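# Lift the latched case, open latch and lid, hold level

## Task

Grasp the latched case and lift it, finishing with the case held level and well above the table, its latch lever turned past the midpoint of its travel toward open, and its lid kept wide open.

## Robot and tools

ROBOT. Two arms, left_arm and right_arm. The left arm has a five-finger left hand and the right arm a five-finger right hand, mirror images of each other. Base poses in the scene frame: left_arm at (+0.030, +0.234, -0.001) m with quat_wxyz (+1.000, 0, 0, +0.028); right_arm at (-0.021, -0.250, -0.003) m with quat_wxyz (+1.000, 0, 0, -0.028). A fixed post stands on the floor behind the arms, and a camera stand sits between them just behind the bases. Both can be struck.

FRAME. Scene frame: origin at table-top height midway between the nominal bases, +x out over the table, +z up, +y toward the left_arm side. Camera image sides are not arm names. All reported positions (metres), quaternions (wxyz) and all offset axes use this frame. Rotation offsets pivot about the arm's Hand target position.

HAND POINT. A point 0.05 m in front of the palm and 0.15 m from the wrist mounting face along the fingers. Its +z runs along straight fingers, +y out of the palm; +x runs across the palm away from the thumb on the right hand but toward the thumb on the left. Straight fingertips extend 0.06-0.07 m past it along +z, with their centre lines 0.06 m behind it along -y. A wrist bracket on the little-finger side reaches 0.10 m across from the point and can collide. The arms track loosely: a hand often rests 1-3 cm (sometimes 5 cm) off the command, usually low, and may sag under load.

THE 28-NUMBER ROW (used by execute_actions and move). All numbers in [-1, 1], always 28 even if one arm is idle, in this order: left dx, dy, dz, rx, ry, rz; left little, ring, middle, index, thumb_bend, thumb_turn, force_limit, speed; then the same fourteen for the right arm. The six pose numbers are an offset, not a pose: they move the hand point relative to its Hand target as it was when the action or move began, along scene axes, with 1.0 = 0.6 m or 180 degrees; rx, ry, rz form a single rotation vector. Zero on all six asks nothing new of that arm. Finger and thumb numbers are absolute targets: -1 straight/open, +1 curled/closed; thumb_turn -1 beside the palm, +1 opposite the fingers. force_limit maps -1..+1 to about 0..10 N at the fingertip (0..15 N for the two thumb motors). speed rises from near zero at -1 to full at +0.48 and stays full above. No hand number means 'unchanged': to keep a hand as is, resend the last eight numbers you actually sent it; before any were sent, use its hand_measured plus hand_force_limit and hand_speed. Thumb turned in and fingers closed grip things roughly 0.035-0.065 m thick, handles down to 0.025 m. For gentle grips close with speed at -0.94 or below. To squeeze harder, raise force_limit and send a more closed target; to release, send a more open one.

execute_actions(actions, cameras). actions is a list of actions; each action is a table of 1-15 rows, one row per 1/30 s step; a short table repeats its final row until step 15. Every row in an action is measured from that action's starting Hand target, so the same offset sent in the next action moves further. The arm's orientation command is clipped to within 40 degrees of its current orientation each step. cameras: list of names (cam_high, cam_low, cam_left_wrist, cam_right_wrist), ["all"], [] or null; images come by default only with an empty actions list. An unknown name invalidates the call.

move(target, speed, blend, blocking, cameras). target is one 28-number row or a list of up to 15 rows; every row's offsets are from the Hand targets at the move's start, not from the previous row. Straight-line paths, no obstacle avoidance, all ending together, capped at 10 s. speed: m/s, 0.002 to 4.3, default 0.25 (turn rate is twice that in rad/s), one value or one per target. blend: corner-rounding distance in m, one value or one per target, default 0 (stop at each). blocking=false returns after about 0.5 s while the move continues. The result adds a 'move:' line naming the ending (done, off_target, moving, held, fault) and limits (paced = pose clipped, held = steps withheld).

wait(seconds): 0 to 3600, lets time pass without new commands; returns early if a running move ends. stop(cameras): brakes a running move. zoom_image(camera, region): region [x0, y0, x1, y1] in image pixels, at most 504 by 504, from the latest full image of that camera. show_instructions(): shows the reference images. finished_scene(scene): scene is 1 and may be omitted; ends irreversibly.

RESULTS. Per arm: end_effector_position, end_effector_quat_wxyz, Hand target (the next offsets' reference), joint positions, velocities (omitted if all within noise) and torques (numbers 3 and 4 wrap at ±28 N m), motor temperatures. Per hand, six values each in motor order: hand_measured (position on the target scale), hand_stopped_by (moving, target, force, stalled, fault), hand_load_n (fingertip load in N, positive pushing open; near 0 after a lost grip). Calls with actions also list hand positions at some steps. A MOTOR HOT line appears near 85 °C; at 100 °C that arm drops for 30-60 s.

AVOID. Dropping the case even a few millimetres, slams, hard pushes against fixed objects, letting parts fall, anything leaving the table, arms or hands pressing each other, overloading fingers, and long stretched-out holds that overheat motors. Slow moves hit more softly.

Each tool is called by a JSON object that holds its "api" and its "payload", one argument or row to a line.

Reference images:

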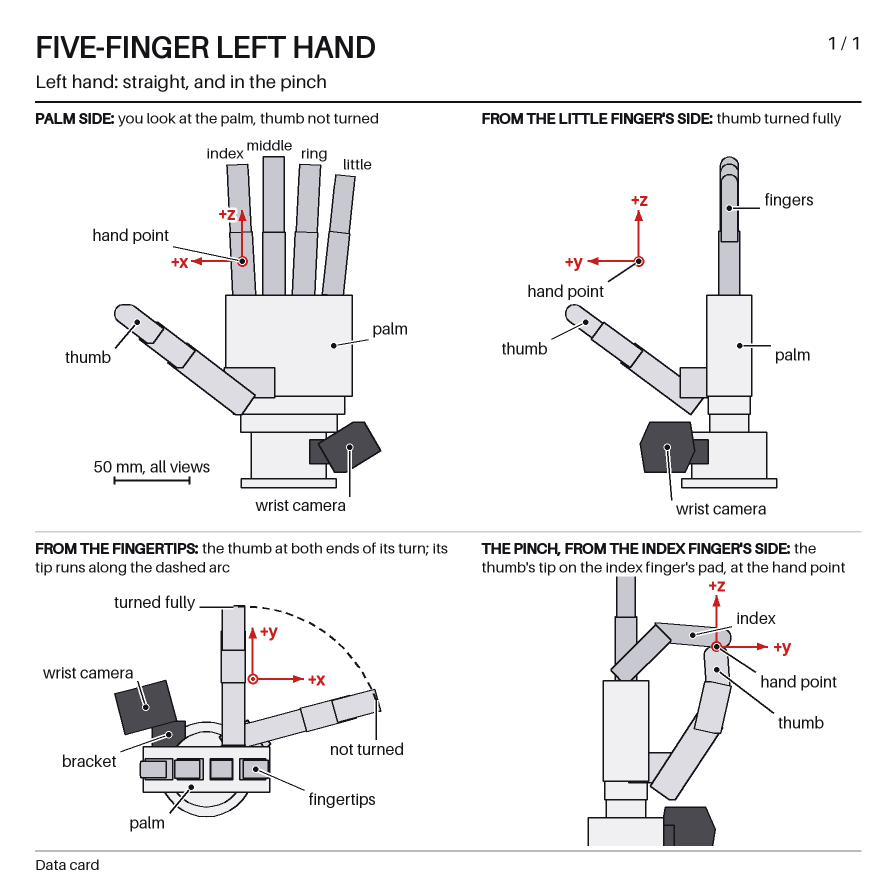

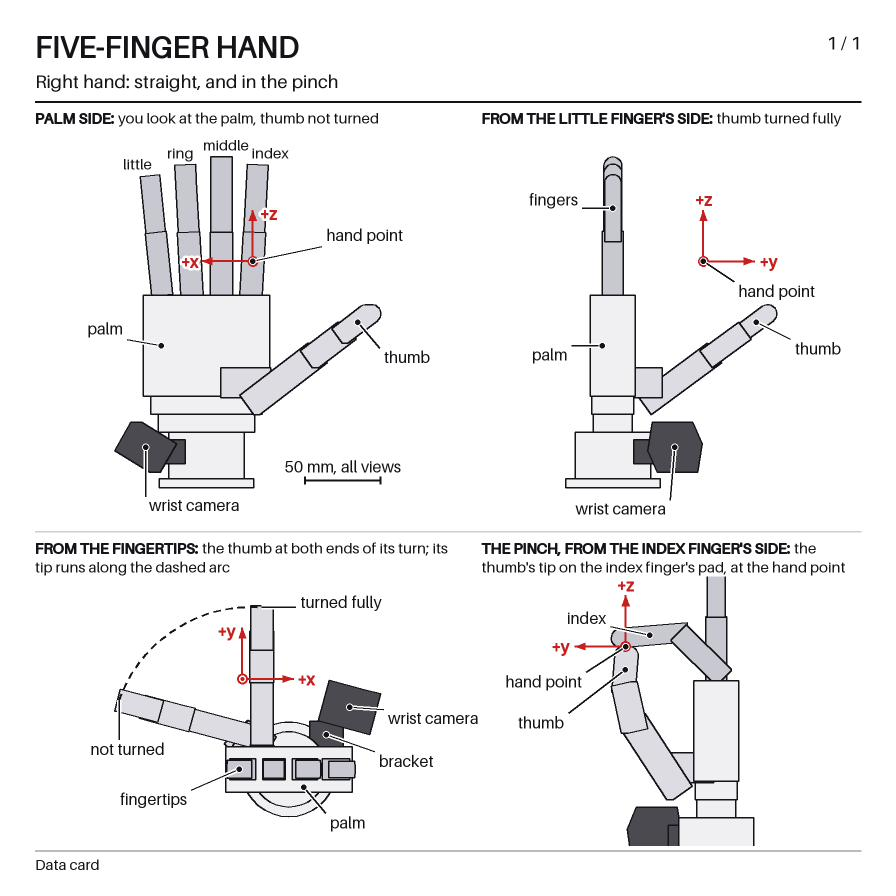

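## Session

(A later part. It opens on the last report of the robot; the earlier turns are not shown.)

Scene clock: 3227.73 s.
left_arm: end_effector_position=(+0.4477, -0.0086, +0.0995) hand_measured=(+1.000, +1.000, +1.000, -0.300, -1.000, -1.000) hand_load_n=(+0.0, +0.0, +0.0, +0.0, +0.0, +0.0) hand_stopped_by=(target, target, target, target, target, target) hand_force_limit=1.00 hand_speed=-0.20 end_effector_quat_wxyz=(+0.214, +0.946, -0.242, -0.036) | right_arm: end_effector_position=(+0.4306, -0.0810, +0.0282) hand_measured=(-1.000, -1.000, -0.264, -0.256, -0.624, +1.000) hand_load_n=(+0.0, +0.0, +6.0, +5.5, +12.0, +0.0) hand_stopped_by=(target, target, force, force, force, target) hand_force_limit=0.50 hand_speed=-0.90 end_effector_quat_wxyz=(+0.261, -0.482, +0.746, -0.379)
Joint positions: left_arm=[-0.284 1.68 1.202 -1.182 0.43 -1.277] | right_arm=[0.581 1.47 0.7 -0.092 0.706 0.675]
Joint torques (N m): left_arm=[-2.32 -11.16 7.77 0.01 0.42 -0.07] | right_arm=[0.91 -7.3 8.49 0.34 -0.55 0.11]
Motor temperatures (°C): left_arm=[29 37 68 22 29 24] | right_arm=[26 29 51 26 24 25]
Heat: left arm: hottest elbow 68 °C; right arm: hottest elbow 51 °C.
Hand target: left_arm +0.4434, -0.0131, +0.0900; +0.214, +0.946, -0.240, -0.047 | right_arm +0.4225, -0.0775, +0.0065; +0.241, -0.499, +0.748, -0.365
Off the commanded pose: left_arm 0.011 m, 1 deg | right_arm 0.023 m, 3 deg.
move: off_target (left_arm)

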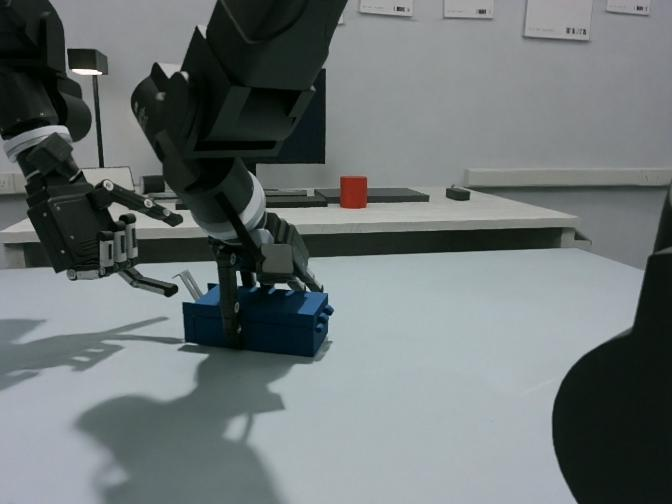

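{"api": "move", "payload": {
  "target": [
    [-0.008,-0.022,0,0,0,0,1,1,1,-0.3,-1,-1,1,-0.2,0,0,0,0,0,0,-1,-1,0.2,0.2,-0.622,1,0.5,-0.9],
    [-0.008,-0.022,0.02,0,0,0,1,1,1,-0.3,-1,-1,1,-0.2,0,0,0,0,0,0,-1,-1,0.2,0.2,-0.622,1,0.5,-0.9]
  ],
  "speed": 0.04,
  "cameras": ["cam_low"]
}}

{"api": "zoom_image", "payload": {
  "camera": "cam_low",
  "region": [120, 220, 240, 340]
}}

Scene clock: 3234.23 s.
left_arm: end_effector_position=(+0.4393, -0.0208, +0.0967) hand_measured=(+1.000, +1.000, +1.000, -0.300, -1.000, -1.000) hand_load_n=(+0.0, +0.0, +0.0, +0.0, +0.0, +0.0) hand_stopped_by=(target, target, target, target, target, target) hand_force_limit=1.00 hand_speed=-0.20 end_effector_quat_wxyz=(+0.213, +0.946, -0.240, -0.047) | right_arm: end_effector_position=(+0.4306, -0.0810, +0.0282) hand_measured=(-1.000, -1.000, -0.264, -0.256, -0.624, +1.000) hand_load_n=(+0.0, +0.0, +6.0, +5.5, +12.0, +0.0) hand_stopped_by=(target, target, force, force, force, target) hand_force_limit=0.50 hand_speed=-0.90 end_effector_quat_wxyz=(+0.261, -0.482, +0.746, -0.379)
Joint positions: left_arm=[-0.315 1.68 1.195 -1.182 0.43 -1.311] | right_arm=[0.581 1.47 0.7 -0.092 0.706 0.675]
Joint torques (N m): left_arm=[-2.26 -12.75 9.03 -0.46 0.54 -0.08] | right_arm=[0.67 -7.82 8.5 0.29 -0.55 0.11]
Motor temperatures (°C): left_arm=[29 37 67 22 29 24] | right_arm=[26 29 51 26 24 25]
Heat: left arm: hottest elbow 67 °C; right arm: hottest elbow 51 °C.
Hand target: left_arm +0.4385, -0.0261, +0.1018; +0.214, +0.946, -0.239, -0.047 | right_arm +0.4225, -0.0775, +0.0065; +0.241, -0.499, +0.748, -0.365
Off the commanded pose: left_arm 0.008 m, 0 deg | right_arm 0.023 m, 3 deg.
move: done

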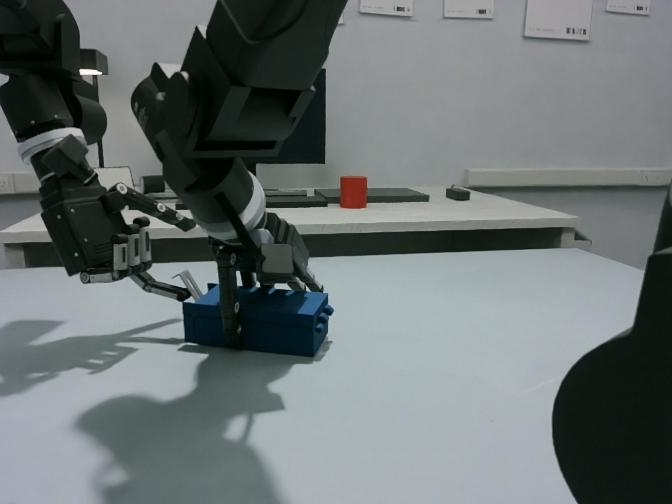

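Scaled by 4.200 from the camera's image (finer frame: 960x720).

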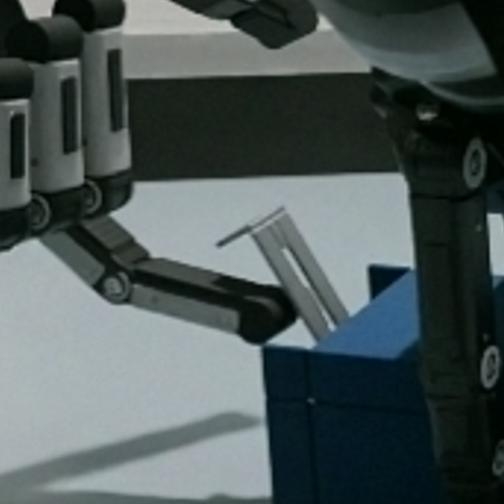

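{"api": "move", "payload": {
  "target": [0.006,0.005,0.03,0,0,0,1,1,1,-0.3,-1,-1,1,-0.2,0,0,0,0,0,0,-1,-1,0.2,0.2,-0.622,1,0.5,-0.9],
  "speed": 0.04,
  "cameras": ["cam_low"]
}}

{"api": "zoom_image", "payload": {
  "camera": "cam_low",
  "region": [120, 220, 240, 340]
}}

Scene clock: 3238.77 s.
left_arm: end_effector_position=(+0.4286, -0.0180, +0.1023) hand_measured=(+1.000, +1.000, +1.000, -0.300, -1.000, -1.000) hand_load_n=(+0.0, +0.0, +0.0, +0.0, +0.0, +0.0) hand_stopped_by=(target, target, target, target, target, target) hand_force_limit=1.00 hand_speed=-0.20 end_effector_quat_wxyz=(+0.213, +0.946, -0.236, -0.067) | right_arm: end_effector_position=(+0.4306, -0.0810, +0.0282) hand_measured=(-1.000, -1.000, -0.264, -0.256, -0.624, +1.000) hand_load_n=(+0.0, +0.0, +6.0, +5.0, +12.5, +0.0) hand_stopped_by=(target, target, force, force, force, target) hand_force_limit=0.50 hand_speed=-0.90 end_effector_quat_wxyz=(+0.261, -0.482, +0.746, -0.379)
Joint positions: left_arm=[-0.315 1.669 1.195 -1.234 0.43 -1.311] | right_arm=[0.581 1.47 0.7 -0.092 0.706 0.675]
Joint torques (N m): left_arm=[-1.55 -12.57 11.71 -0.55 0.52 0.01] | right_arm=[0.97 -7.88 8.46 0.4 -0.54 0.11]
Motor temperatures (°C): left_arm=[29 37 68 22 29 24] | right_arm=[26 29 51 26 24 25]
Heat: left arm: hottest elbow 68 °C; right arm: hottest elbow 51 °C.
Hand target: left_arm +0.4421, -0.0231, +0.1198; +0.214, +0.946, -0.239, -0.047 | right_arm +0.4225, -0.0775, +0.0065; +0.241, -0.499, +0.748, -0.365
Off the commanded pose: left_arm 0.023 m, 2 deg | right_arm 0.023 m, 3 deg.
move: off_target (left_arm)

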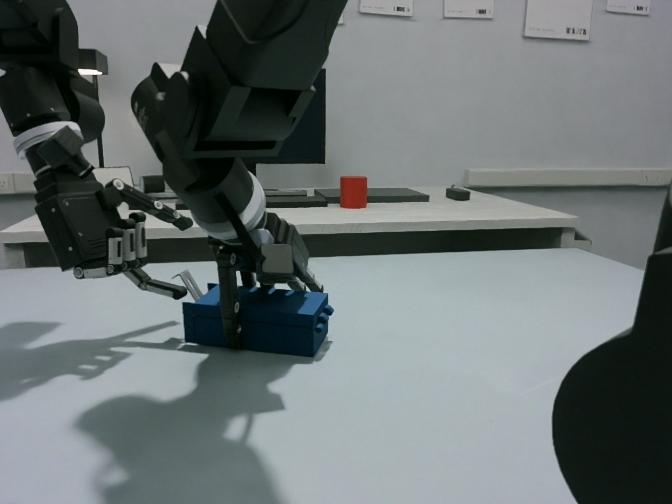

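Scaled by 4.200 from the camera's image (finer frame: 960x720).

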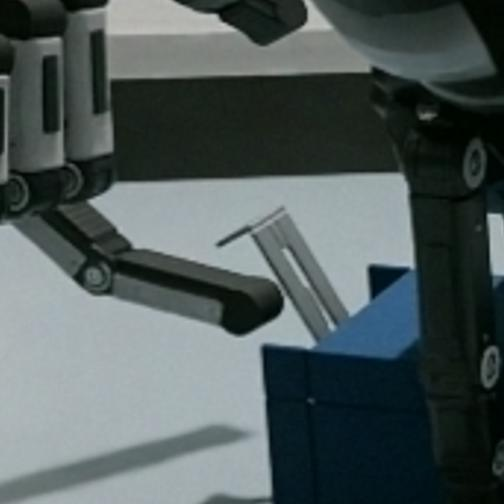

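{"api": "move", "payload": {
  "target": [0.02,-0.004,0.01,0,0,0,1,1,1,-0.3,-1,-1,1,-0.2,0,0,0,0,0,0,-1,-1,0.2,0.2,-0.622,1,0.5,-0.9],
  "speed": 0.1,
  "cameras": ["cam_low"]
}}

{"api": "zoom_image", "payload": {
  "camera": "cam_low",
  "region": [120, 220, 240, 340]
}}

Scene clock: 3246.17 s.
left_arm: end_effector_position=(+0.4357, -0.0198, +0.1146) hand_measured=(+1.000, +1.000, +1.000, -0.300, -1.000, -1.000) hand_load_n=(+0.0, +0.0, +0.0, +1.0, +0.0, +0.0) hand_stopped_by=(target, target, target, target, target, target) hand_force_limit=1.00 hand_speed=-0.20 end_effector_quat_wxyz=(+0.213, +0.946, -0.236, -0.064) | right_arm: end_effector_position=(+0.4307, -0.0809, +0.0282) hand_measured=(-1.000, -1.000, -0.264, -0.256, -0.624, +1.000) hand_load_n=(+0.0, +0.0, +5.0, +6.0, +12.0, +1.0) hand_stopped_by=(target, target, force, force, force, target) hand_force_limit=0.50 hand_speed=-0.90 end_effector_quat_wxyz=(+0.261, -0.482, +0.746, -0.379)
Joint positions: left_arm=[-0.315 1.669 1.231 -1.264 0.43 -1.311] | right_arm=[0.581 1.47 0.7 -0.092 0.706 0.676]
Joint torques (N m): left_arm=[-1.32 -11.11 12.74 -0.28 0.51 0.02] | right_arm=[1.03 -7.77 8.51 0.29 -0.57 0.08]
Motor temperatures (°C): left_arm=[29 36 69 22 29 24] | right_arm=[26 29 51 26 24 25]
Heat: left arm: hottest elbow 69 °C; right arm: hottest elbow 51 °C.
Hand target: left_arm +0.4541, -0.0255, +0.1258; +0.214, +0.946, -0.239, -0.047 | right_arm +0.4225, -0.0775, +0.0064; +0.241, -0.499, +0.748, -0.365
Off the commanded pose: left_arm 0.022 m, 2 deg | right_arm 0.023 m, 3 deg.
move: off_target (left_arm)

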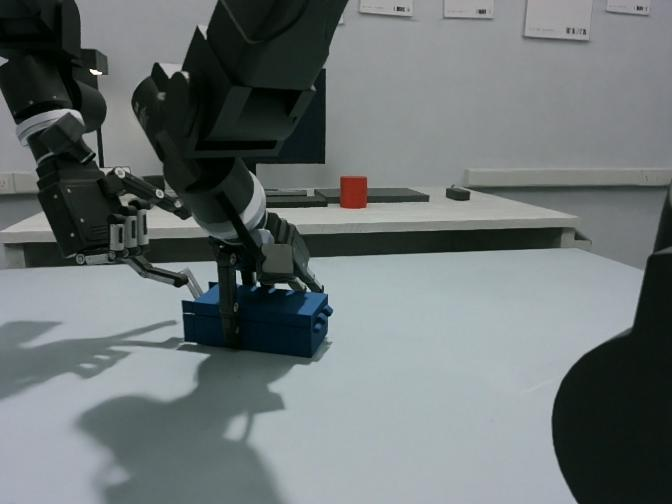

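Scaled by 4.200 from the camera's image (finer frame: 960x720).

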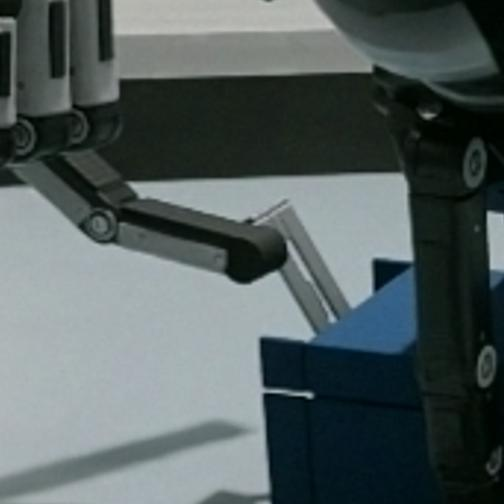

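{"api": "move", "payload": {
  "target": [0.02,-0.006,0.012,0,0,0,1,1,1,-0.3,-1,-1,1,-0.2,0,0,-0.015,0,0,0,-1,-1,0.2,0.2,-0.622,1,0.5,-0.9],
  "speed": 0.05,
  "cameras": ["cam_low"]
}}

{"api": "zoom_image", "payload": {
  "camera": "cam_low",
  "region": [150, 220, 270, 340]
}}

Scene clock: 3251.07 s.
left_arm: end_effector_position=(+0.4408, -0.0209, +0.1221) hand_measured=(+1.000, +1.000, +1.000, -0.300, -1.000, -1.000) hand_load_n=(+0.0, +0.0, +0.0, +1.0, +0.0, +0.0) hand_stopped_by=(target, target, target, target, target, target) hand_force_limit=1.00 hand_speed=-0.20 end_effector_quat_wxyz=(+0.212, +0.946, -0.235, -0.070) | right_arm: end_effector_position=(+0.4320, -0.0801, +0.0285) hand_measured=(-1.000, -1.000, -0.264, -0.256, -0.624, +1.000) hand_load_n=(+0.0, +0.0, +5.0, +7.5, +11.5, +3.5) hand_stopped_by=(target, target, force, force, force, target) hand_force_limit=0.50 hand_speed=-0.90 end_effector_quat_wxyz=(+0.264, -0.479, +0.747, -0.378)
Joint positions: left_arm=[-0.315 1.68 1.267 -1.302 0.428 -1.311] | right_arm=[0.581 1.472 0.7 -0.085 0.706 0.681]
Joint torques (N m): left_arm=[-1.38 -10.52 13.87 -0.01 0.58 0.02] | right_arm=[1.14 -6.3 7.57 1.13 -0.58 0.06]
Motor temperatures (°C): left_arm=[29 36 69 22 29 24] | right_arm=[26 29 51 26 24 24]
Heat: left arm: hottest elbow 69 °C; right arm: hottest elbow 51 °C.
Hand target: left_arm +0.4662, -0.0291, +0.1330; +0.214, +0.946, -0.240, -0.047 | right_arm +0.4225, -0.0775, -0.0025; +0.241, -0.499, +0.748, -0.365
Off the commanded pose: left_arm 0.029 m, 3 deg | right_arm 0.033 m, 4 deg.
move: off_target (left_arm, right_arm)

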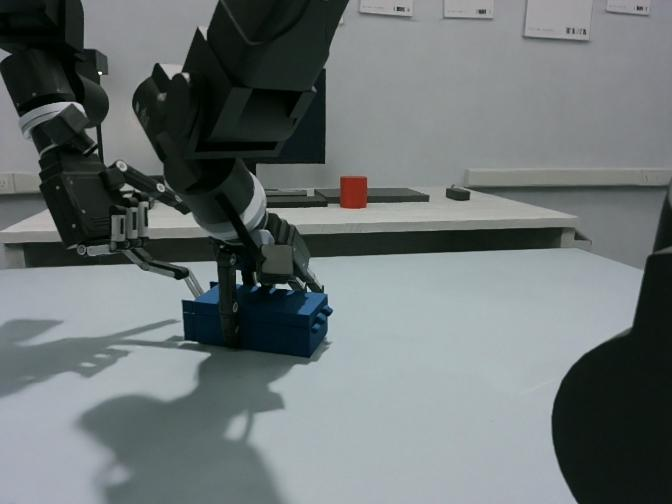

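Scaled by 4.200 from the camera's image (finer frame: 960x720).

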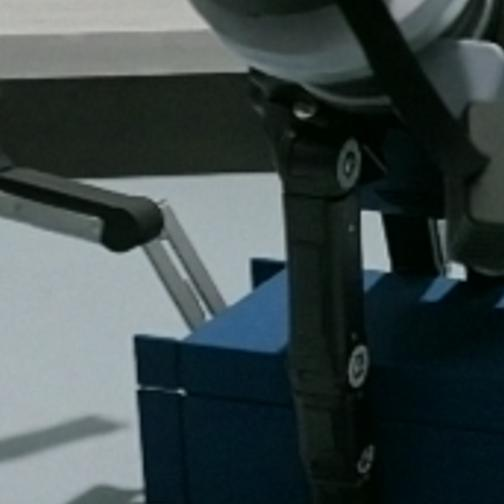

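{"api": "execute_actions", "payload": {
  "actions": [],
  "cameras": ["cam_left_wrist","cam_high"]
}}

{"api": "zoom_image", "payload": {
  "camera": "cam_high",
  "region": [320, 230, 400, 310]
}}

{"api": "zoom_image", "payload": {
  "camera": "cam_left_wrist",
  "region": [240, 100, 440, 300]
}}

Scene clock: 3255.20 s.
left_arm: end_effector_position=(+0.4408, -0.0209, +0.1221) hand_measured=(+1.000, +1.000, +1.000, -0.300, -1.000, -1.000) hand_load_n=(+0.0, +0.0, +0.0, +1.0, +0.0, +0.0) hand_stopped_by=(target, target, target, target, target, target) hand_force_limit=1.00 hand_speed=-0.20 end_effector_quat_wxyz=(+0.212, +0.946, -0.235, -0.070) | right_arm: end_effector_position=(+0.4320, -0.0801, +0.0285) hand_measured=(-1.000, -1.000, -0.264, -0.256, -0.624, +1.000) hand_load_n=(+0.0, +0.0, +5.5, +8.0, +11.5, +3.5) hand_stopped_by=(target, target, force, force, force, target) hand_force_limit=0.50 hand_speed=-0.90 end_effector_quat_wxyz=(+0.264, -0.479, +0.747, -0.378)
Joint positions: left_arm=[-0.315 1.68 1.267 -1.302 0.428 -1.311] | right_arm=[0.581 1.472 0.7 -0.085 0.706 0.681]
Joint velocities: within noise
Joint torques (N m): left_arm=[-1.44 -10.58 13.89 -0.02 0.58 0.02] | right_arm=[1.08 -6.24 7.54 1.11 -0.54 0.07]
Motor temperatures (°C): left_arm=[29 36 71 22 29 24] | right_arm=[26 29 51 26 24 24]
Heat: left arm: hottest elbow 71 °C; right arm: hottest elbow 51 °C.
Hand target: left_arm +0.4662, -0.0291, +0.1330; +0.214, +0.946, -0.240, -0.047 | right_arm +0.4225, -0.0775, -0.0025; +0.241, -0.499, +0.748, -0.365
Off the commanded pose: left_arm 0.029 m, 3 deg | right_arm 0.033 m, 4 deg.
camera_calibration:
cam_left_wrist: T_world_to_cam=[[0.55931, 0.70289, -0.43945, -0.18106], [0.7999, -0.3185, 0.50865, -0.42221], [0.21755, -0.63601, -0.74038, 0.09999]] pos_world=[0.41724, 0.05639, 0.20922]
Images, in order (width x height): cam_high 672x504, cam_left_wrist 672x504.

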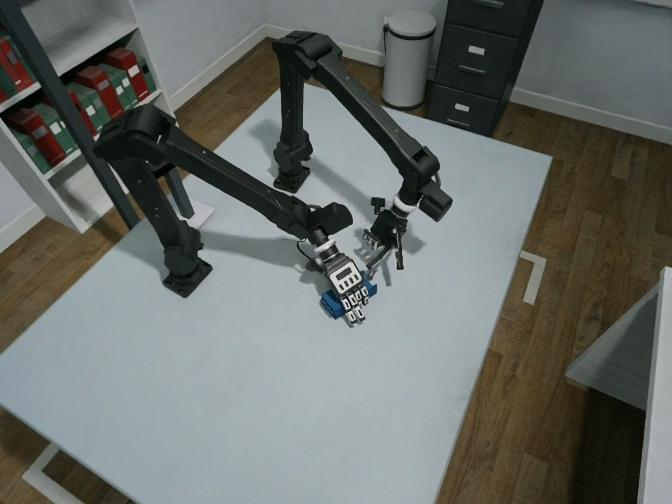

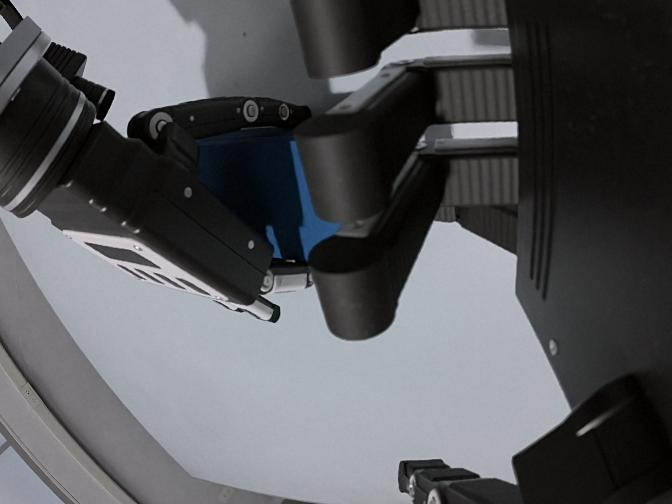

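Scaled by 6.300 from the camera's image (finer frame: 960x720).

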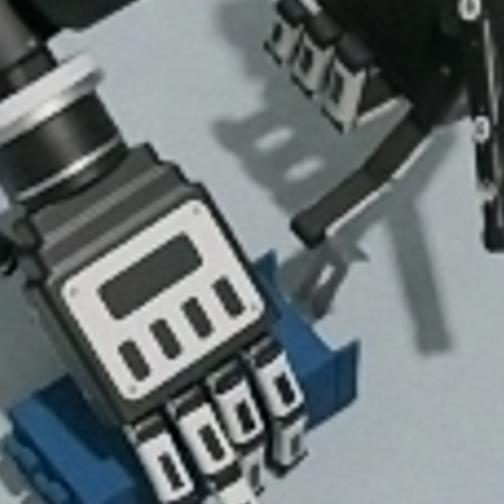

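Scaled by 2.520 from the camera's image (finer frame: 960x720).

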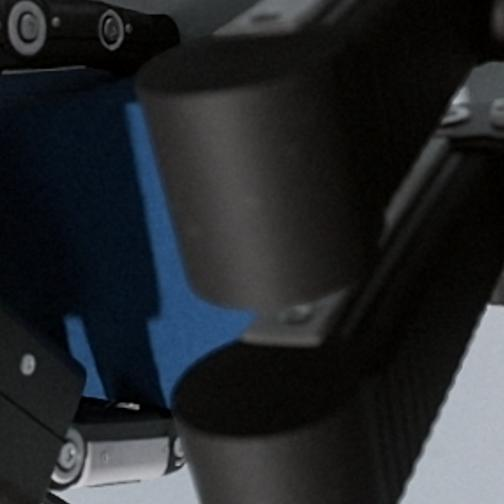

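{"api": "zoom_image", "payload": {
  "camera": "cam_high",
  "region": [355, 255, 385, 290]
}}

Scaled by 14.400 from the camera's image (finer frame: 960x720).

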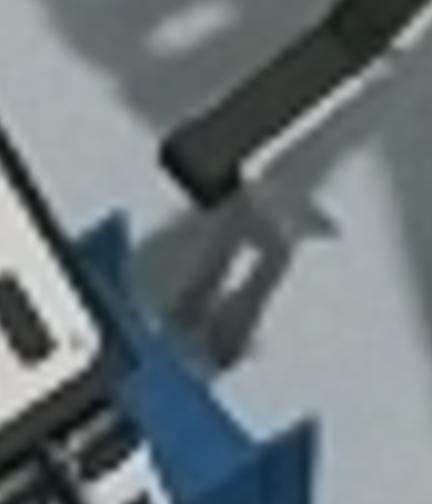

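{"api": "move", "payload": {
  "target": [0.012,0.055,-0.005,0,0,0,1,1,1,-0.3,-1,-1,1,-0.2,0,0,0.01,0,0,0,-1,-1,0.2,0.2,-0.622,1,0.5,-0.9],
  "speed": 0.08,
  "cameras": ["cam_low","cam_high"]
}}

{"api": "zoom_image", "payload": {
  "camera": "cam_high",
  "region": [350, 245, 395, 290]
}}

{"api": "zoom_image", "payload": {
  "camera": "cam_low",
  "region": [120, 220, 240, 340]
}}

Scene clock: 3284.07 s.
left_arm: end_effector_position=(+0.4606, +0.0039, +0.1311) hand_measured=(+1.000, +1.000, +1.000, -0.300, -1.000, -1.000) hand_load_n=(+0.0, +0.0, +0.0, -0.5, +0.0, +0.0) hand_stopped_by=(target, target, target, target, target, target) hand_force_limit=1.00 hand_speed=-0.20 end_effector_quat_wxyz=(+0.215, +0.947, -0.235, -0.050) | right_arm: end_effector_position=(+0.4320, -0.0801, +0.0285) hand_measured=(-1.000, -1.000, -0.264, -0.256, -0.624, +1.000) hand_load_n=(-0.5, +0.0, +5.5, +5.5, +12.5, +0.0) hand_stopped_by=(target, target, force, force, force, target) hand_force_limit=0.50 hand_speed=-0.90 end_effector_quat_wxyz=(+0.264, -0.479, +0.747, -0.378)
Joint positions: left_arm=[-0.253 1.684 1.298 -1.314 0.427 -1.253] | right_arm=[0.581 1.472 0.7 -0.085 0.706 0.681]
Joint torques (N m): left_arm=[-0.85 -10.23 11.84 -0.42 0.32 0.16] | right_arm=[0.97 -7.53 8.23 0.44 -0.56 0.06]
Motor temperatures (°C): left_arm=[29 36 78 22 29 24] | right_arm=[26 30 50 26 24 24]
Heat: left arm: hottest elbow 78 °C; right arm: hottest elbow 50 °C.
Hand target: left_arm +0.4734, +0.0038, +0.1301; +0.214, +0.946, -0.240, -0.047 | right_arm +0.4226, -0.0775, +0.0035; +0.241, -0.499, +0.748, -0.365
Off the commanded pose: left_arm 0.013 m, 1 deg | right_arm 0.027 m, 4 deg.
move: off_target (left_arm, right_arm)
Images, in order (width x height): cam_high 672x504, cam_low 672x504.

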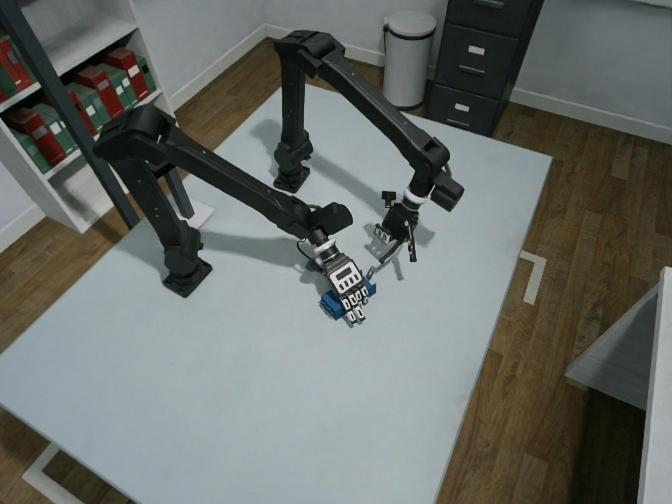

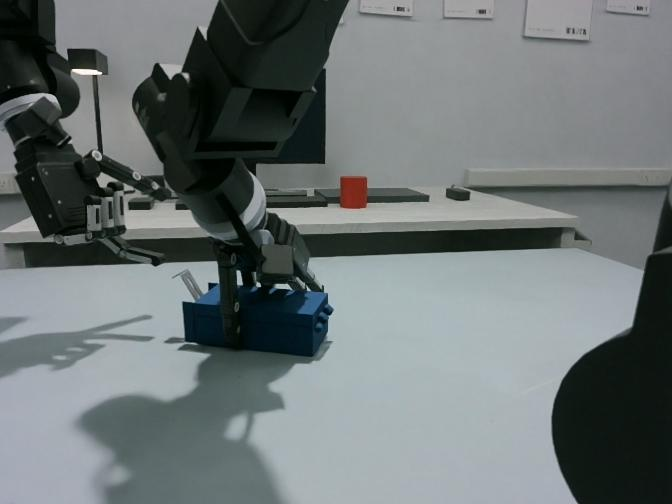

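Scaled by 11.200 from the camera's image (finer frame: 960x720).

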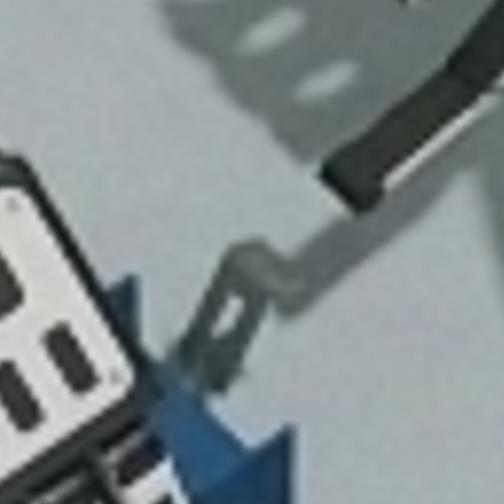

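Scaled by 4.200 from the camera's image (finer frame: 960x720).

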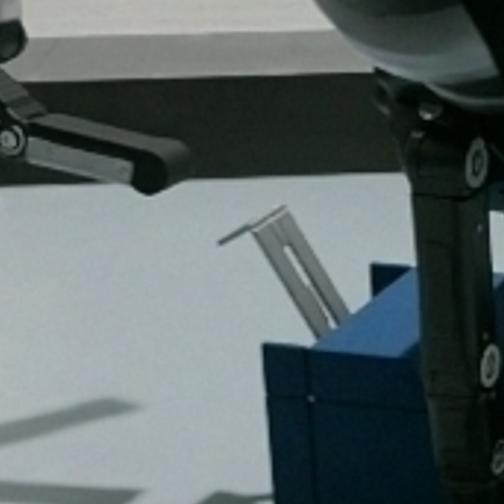

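{"api": "move", "payload": {
  "target": [-0.019,0.003,-0.0768,0,0,0,1,1,1,-0.3,-1,-1,1,-0.2,0,0,0,0,0,0,-1,-1,0.2,0.2,-0.622,1,0.5,-0.9],
  "speed": 0.08
}}

Scene clock: 3294.17 s.
left_arm: end_effector_position=(+0.4636, +0.0033, +0.0978) hand_measured=(+1.000, +1.000, +1.000, -0.300, -1.000, -1.000) hand_load_n=(+0.0, +0.5, +0.0, +0.0, +0.0, +0.0) hand_stopped_by=(target, target, target, target, target, target) hand_force_limit=1.00 hand_speed=-0.20 end_effector_quat_wxyz=(+0.214, +0.947, -0.238, -0.037) | right_arm: end_effector_position=(+0.4320, -0.0801, +0.0285) hand_measured=(-1.000, -1.000, -0.264, -0.256, -0.624, +1.000) hand_load_n=(+0.0, +0.0, +5.5, +5.5, +12.0, +0.0) hand_stopped_by=(target, target, force, force, force, target) hand_force_limit=0.50 hand_speed=-0.90 end_effector_quat_wxyz=(+0.264, -0.479, +0.747, -0.378)
Joint positions: left_arm=[-0.253 1.713 1.241 -1.201 0.427 -1.252] | right_arm=[0.581 1.472 0.7 -0.085 0.706 0.681]
Joint torques (N m): left_arm=[-0.97 -10.75 7.97 0.06 0.33 0.15] | right_arm=[0.91 -7.36 8.17 0.46 -0.55 0.05]
Motor temperatures (°C): left_arm=[29 36 76 22 28 24] | right_arm=[26 30 50 26 24 24]
Heat: left arm: hottest elbow 76 °C; right arm: hottest elbow 50 °C.
Hand target: left_arm +0.4620, +0.0056, +0.0840; +0.214, +0.946, -0.240, -0.047 | right_arm +0.4226, -0.0775, +0.0035; +0.241, -0.499, +0.748, -0.365
Off the commanded pose: left_arm 0.014 m, 1 deg | right_arm 0.027 m, 4 deg.
move: off_target (left_arm)

{"api": "wait", "payload": {
  "seconds": 30
}}

{"api": "move", "payload": {
  "target": [
    [-0.0135,-0.034,0.003,0,0,0,1,1,1,-0.3,-1,-1,1,-0.2,0,0,0,0,0,0,-1,-1,0.2,0.2,-0.622,1,0.5,-0.9]
  ],
  "speed": 0.06,
  "cameras": ["cam_low","cam_high"]
}}

{"api": "zoom_image", "payload": {
  "camera": "cam_high",
  "region": [350, 245, 395, 290]
}}

{"api": "zoom_image", "payload": {
  "camera": "cam_low",
  "region": [120, 220, 240, 340]
}}

Scene clock: 3309.47 s.
left_arm: end_effector_position=(+0.4636, +0.0033, +0.0978) hand_measured=(+1.000, +1.000, +1.000, -0.300, -1.000, -1.000) hand_load_n=(+0.0, +0.0, +0.0, +0.0, +0.0, +0.0) hand_stopped_by=(target, target, target, target, target, target) hand_force_limit=1.00 hand_speed=-0.20 end_effector_quat_wxyz=(+0.214, +0.947, -0.238, -0.037) | right_arm: end_effector_position=(+0.4320, -0.0801, +0.0285) hand_measured=(-1.000, -1.000, -0.264, -0.256, -0.624, +1.000) hand_load_n=(+0.0, +0.0, +5.5, +5.5, +12.5, +0.0) hand_stopped_by=(target, target, force, force, force, target) hand_force_limit=0.50 hand_speed=-0.90 end_effector_quat_wxyz=(+0.264, -0.479, +0.747, -0.378)
Joint positions: left_arm=[-0.253 1.713 1.241 -1.201 0.427 -1.252] | right_arm=[0.581 1.472 0.7 -0.085 0.706 0.681]
Joint torques (N m): left_arm=[-1.03 -10.87 8.01 0.01 0.33 0.15] | right_arm=[0.91 -7.18 8.16 0.51 -0.55 0.05]
Motor temperatures (°C): left_arm=[29 36 72 22 28 24] | right_arm=[26 30 50 26 24 24]
Heat: left arm: hottest elbow 72 °C; right arm: hottest elbow 50 °C.
Hand target: left_arm +0.4620, +0.0056, +0.0840; +0.214, +0.946, -0.240, -0.047 | right_arm +0.4226, -0.0775, +0.0035; +0.241, -0.499, +0.748, -0.365
Off the commanded pose: left_arm 0.014 m, 1 deg | right_arm 0.027 m, 4 deg.
wait: 10.00 of 30 s (the remaining seconds did not pass); at rest from the start

Scene clock: 3310.47 s.
left_arm: end_effector_position=(+0.4573, -0.0112, +0.0938) hand_measured=(+1.000, +1.000, +1.000, -0.300, -1.000, -1.000) hand_load_n=(+0.0, +0.0, +0.0, +0.0, +0.0, +0.0) hand_stopped_by=(target, target, target, target, target, target) hand_force_limit=1.00 hand_speed=-0.20 end_effector_quat_wxyz=(+0.213, +0.945, -0.244, -0.038) | right_arm: end_effector_position=(+0.4320, -0.0801, +0.0285) hand_measured=(-1.000, -1.000, -0.264, -0.256, -0.624, +1.000) hand_load_n=(+0.0, +0.0, +5.5, +5.0, +12.5, +0.0) hand_stopped_by=(target, target, force, force, force, target) hand_force_limit=0.50 hand_speed=-0.90 end_effector_quat_wxyz=(+0.264, -0.479, +0.747, -0.378)
Joint positions: left_arm=[-0.286 1.713 1.23 -1.181 0.427 -1.275] | right_arm=[0.581 1.472 0.7 -0.085 0.706 0.681]
Joint torques (N m): left_arm=[-2.02 -11.69 7.8 -0.03 0.51 -0.11] | right_arm=[0.85 -7.36 8.2 0.42 -0.55 0.05]
Motor temperatures (°C): left_arm=[29 37 72 22 28 24] | right_arm=[26 30 50 26 24 24]
Heat: left arm: hottest elbow 72 °C; right arm: hottest elbow 50 °C.
Hand target: left_arm +0.4539, -0.0148, +0.0858; +0.214, +0.946, -0.240, -0.047 | right_arm +0.4226, -0.0775, +0.0035; +0.241, -0.499, +0.748, -0.365
Off the commanded pose: left_arm 0.009 m, 1 deg | right_arm 0.027 m, 4 deg.
move: done
Images, in order (width x height): cam_high 672x504, cam_low 672x504.

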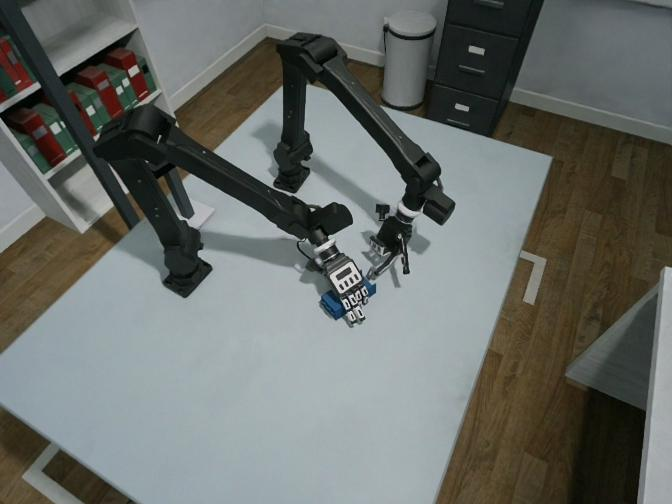

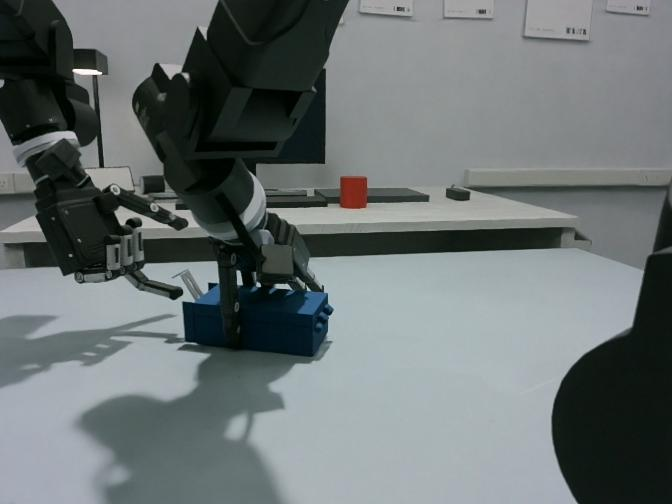

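Scaled by 11.200 from the camera's image (finer frame: 960x720).

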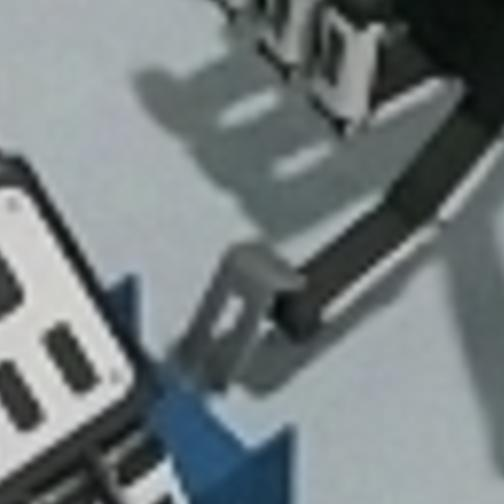

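Scaled by 4.200 from the camera's image (finer frame: 960x720).

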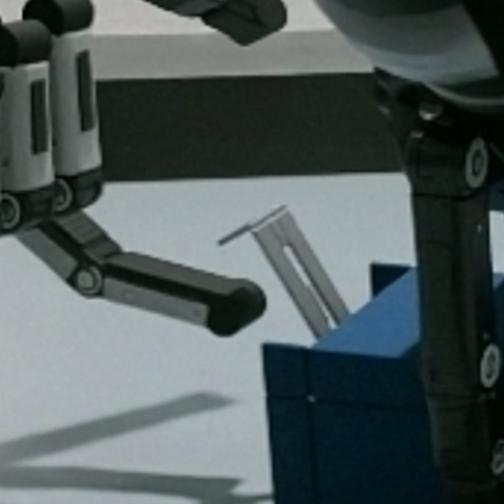

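{"api": "move", "payload": {
  "target": [
    [-0.005,-0.0135,0.0,0,0,0,1,1,1,-0.3,-1,-1,1,-0.2,0,0,0,0,0,0,-1,-1,0.2,0.2,-0.622,1,0.5,-0.9],
    [0.01,-0.0135,0.03,0,0,0,1,1,1,-0.3,-1,-1,1,-0.2,0,0,0,0,0,0,-1,-1,0.2,0.2,-0.622,1,0.5,-0.9]
  ],
  "speed": 0.05,
  "cameras": ["cam_low","cam_high"]
}}

{"api": "zoom_image", "payload": {
  "camera": "cam_high",
  "region": [350, 245, 395, 290]
}}

{"api": "zoom_image", "payload": {
  "camera": "cam_low",
  "region": [120, 220, 240, 340]
}}

Scene clock: 3324.27 s.
left_arm: end_effector_position=(+0.4467, -0.0157, +0.0926) hand_measured=(+1.000, +1.000, +1.000, -0.300, -1.000, -1.000) hand_load_n=(+0.0, +0.0, +0.0, +0.0, +0.0, +0.0) hand_stopped_by=(target, target, target, target, target, target) hand_force_limit=1.00 hand_speed=-0.20 end_effector_quat_wxyz=(+0.213, +0.946, -0.238, -0.059) | right_arm: end_effector_position=(+0.4320, -0.0801, +0.0285) hand_measured=(-1.000, -1.000, -0.264, -0.256, -0.624, +1.000) hand_load_n=(+0.0, +0.0, +5.5, +5.5, +12.5, +0.0) hand_stopped_by=(target, target, force, force, force, target) hand_force_limit=0.50 hand_speed=-0.90 end_effector_quat_wxyz=(+0.264, -0.479, +0.747, -0.378)
Joint positions: left_arm=[-0.301 1.713 1.226 -1.211 0.429 -1.295] | right_arm=[0.581 1.472 0.7 -0.085 0.706 0.681]
Joint torques (N m): left_arm=[-2.02 -12.16 11.81 -0.61 0.53 -0.04] | right_arm=[1.03 -6.95 8.16 0.4 -0.55 0.06]
Motor temperatures (°C): left_arm=[29 37 69 22 28 24] | right_arm=[26 30 50 26 24 24]
Heat: left arm: hottest elbow 69 °C; right arm: hottest elbow 50 °C.
Hand target: left_arm +0.4598, -0.0230, +0.1038; +0.214, +0.946, -0.240, -0.047 | right_arm +0.4226, -0.0775, +0.0035; +0.241, -0.499, +0.748, -0.365
Off the commanded pose: left_arm 0.019 m, 1 deg | right_arm 0.027 m, 4 deg.
move: off_target (left_arm)
Images, in order (width x height): cam_high 672x504, cam_low 672x504.

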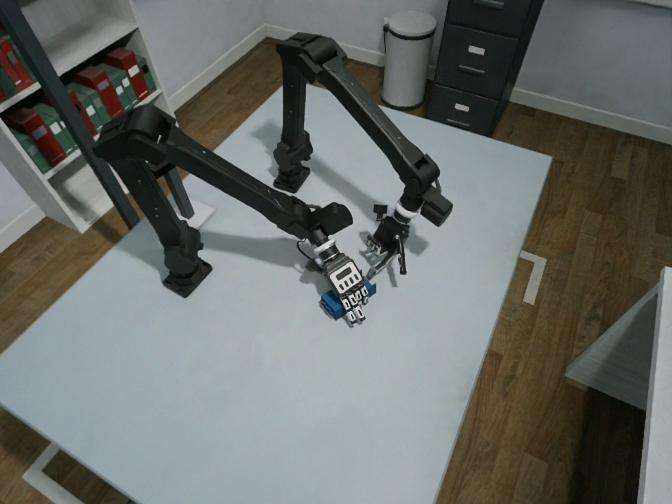

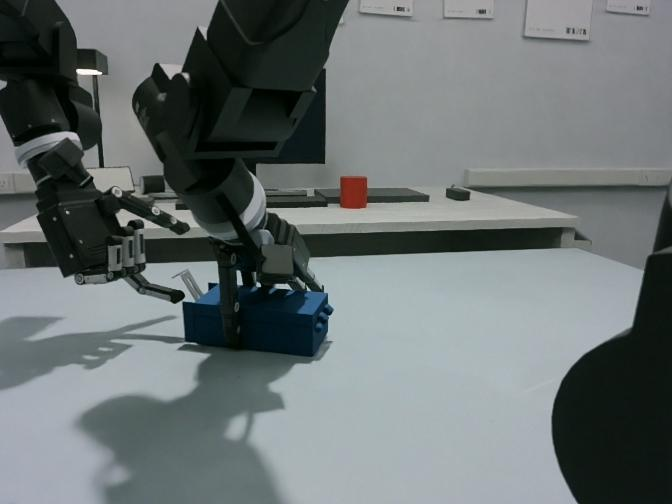

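Scaled by 11.200 from the camera's image (finer frame: 960x720).

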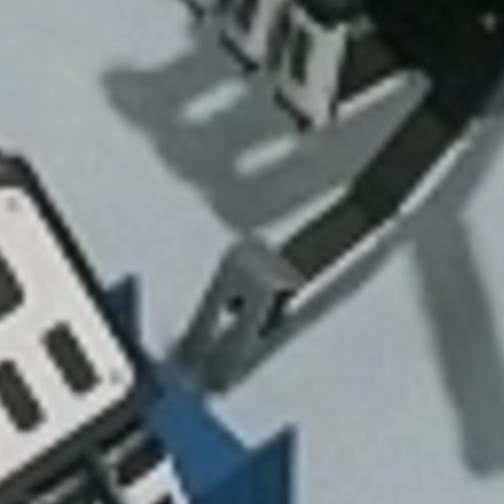

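Scaled by 4.200 from the camera's image (finer frame: 960x720).

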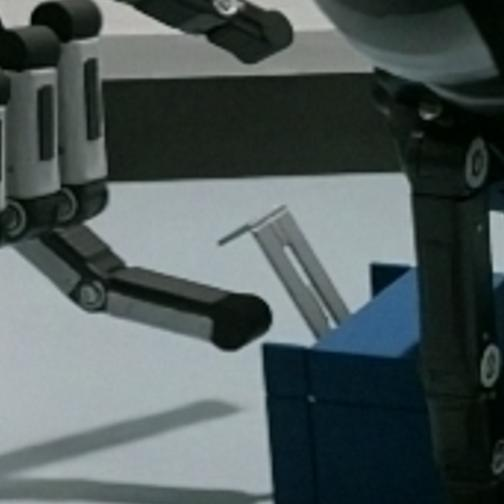

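{"api": "execute_actions", "payload": {
  "actions": [],
  "cameras": ["cam_high","cam_low"]
}}

Scene clock: 3338.67 s.
left_arm: end_effector_position=(+0.4467, -0.0157, +0.0926) hand_measured=(+1.000, +1.000, +1.000, -0.300, -1.000, -1.000) hand_load_n=(+0.0, +0.0, +0.0, +0.0, +0.0, +0.0) hand_stopped_by=(target, target, target, target, target, target) hand_force_limit=1.00 hand_speed=-0.20 end_effector_quat_wxyz=(+0.213, +0.946, -0.238, -0.059) | right_arm: end_effector_position=(+0.4320, -0.0801, +0.0285) hand_measured=(-1.000, -1.000, -0.264, -0.256, -0.624, +1.000) hand_load_n=(+0.0, +0.0, +5.5, +5.5, +12.5, +0.0) hand_stopped_by=(target, target, force, force, force, target) hand_force_limit=0.50 hand_speed=-0.90 end_effector_quat_wxyz=(+0.264, -0.479, +0.747, -0.378)
Joint positions: left_arm=[-0.301 1.713 1.226 -1.211 0.429 -1.295] | right_arm=[0.581 1.472 0.7 -0.085 0.706 0.681]
Joint velocities: within noise
Joint torques (N m): left_arm=[-1.9 -12.1 11.77 -0.53 0.55 -0.03] | right_arm=[0.97 -7.59 8.09 0.34 -0.56 0.06]
Motor temperatures (°C): left_arm=[29 37 68 22 28 24] | right_arm=[26 30 49 26 24 24]
Heat: left arm: hottest elbow 68 °C; right arm: hottest elbow 49 °C.
Hand target: left_arm +0.4599, -0.0230, +0.1038; +0.214, +0.946, -0.240, -0.047 | right_arm +0.4226, -0.0775, +0.0035; +0.241, -0.499, +0.748, -0.365
Off the commanded pose: left_arm 0.019 m, 1 deg | right_arm 0.027 m, 4 deg.
Images, in order (width x height): cam_high 672x504, cam_low 672x504.

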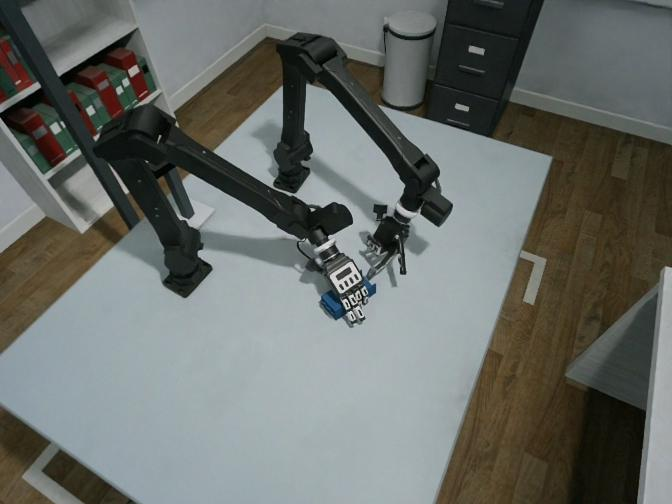

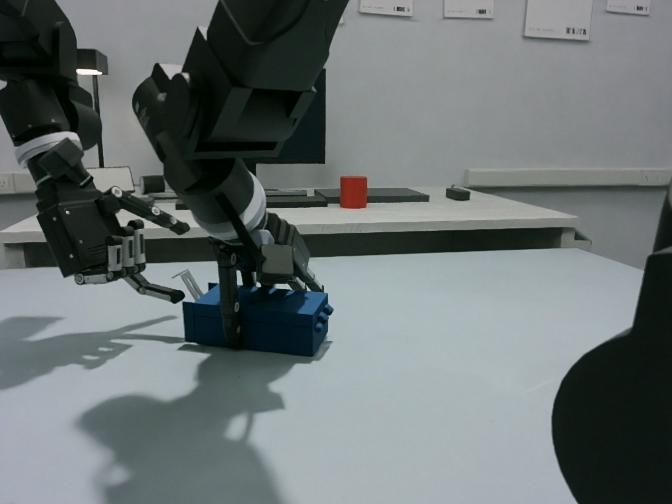

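{"api": "zoom_image", "payload": {
  "camera": "cam_low",
  "region": [100, 220, 360, 380]
}}

{"api": "zoom_image", "payload": {
  "camera": "cam_high",
  "region": [300, 225, 420, 345]
}}

Scaled by 1.938 from the camera's image (finer frame: 960x720).

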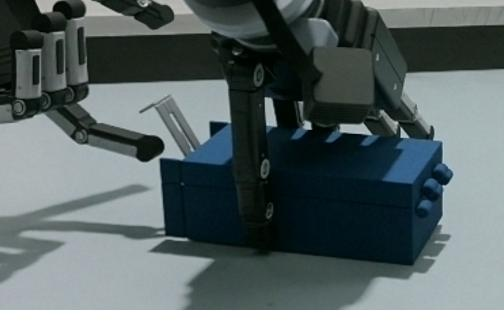

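Scaled by 4.200 from the camera's image (finer frame: 960x720).

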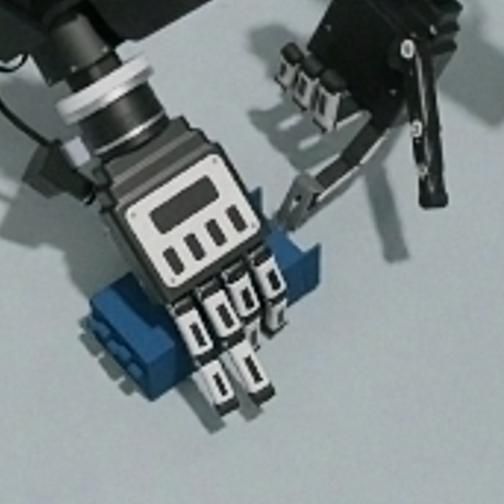

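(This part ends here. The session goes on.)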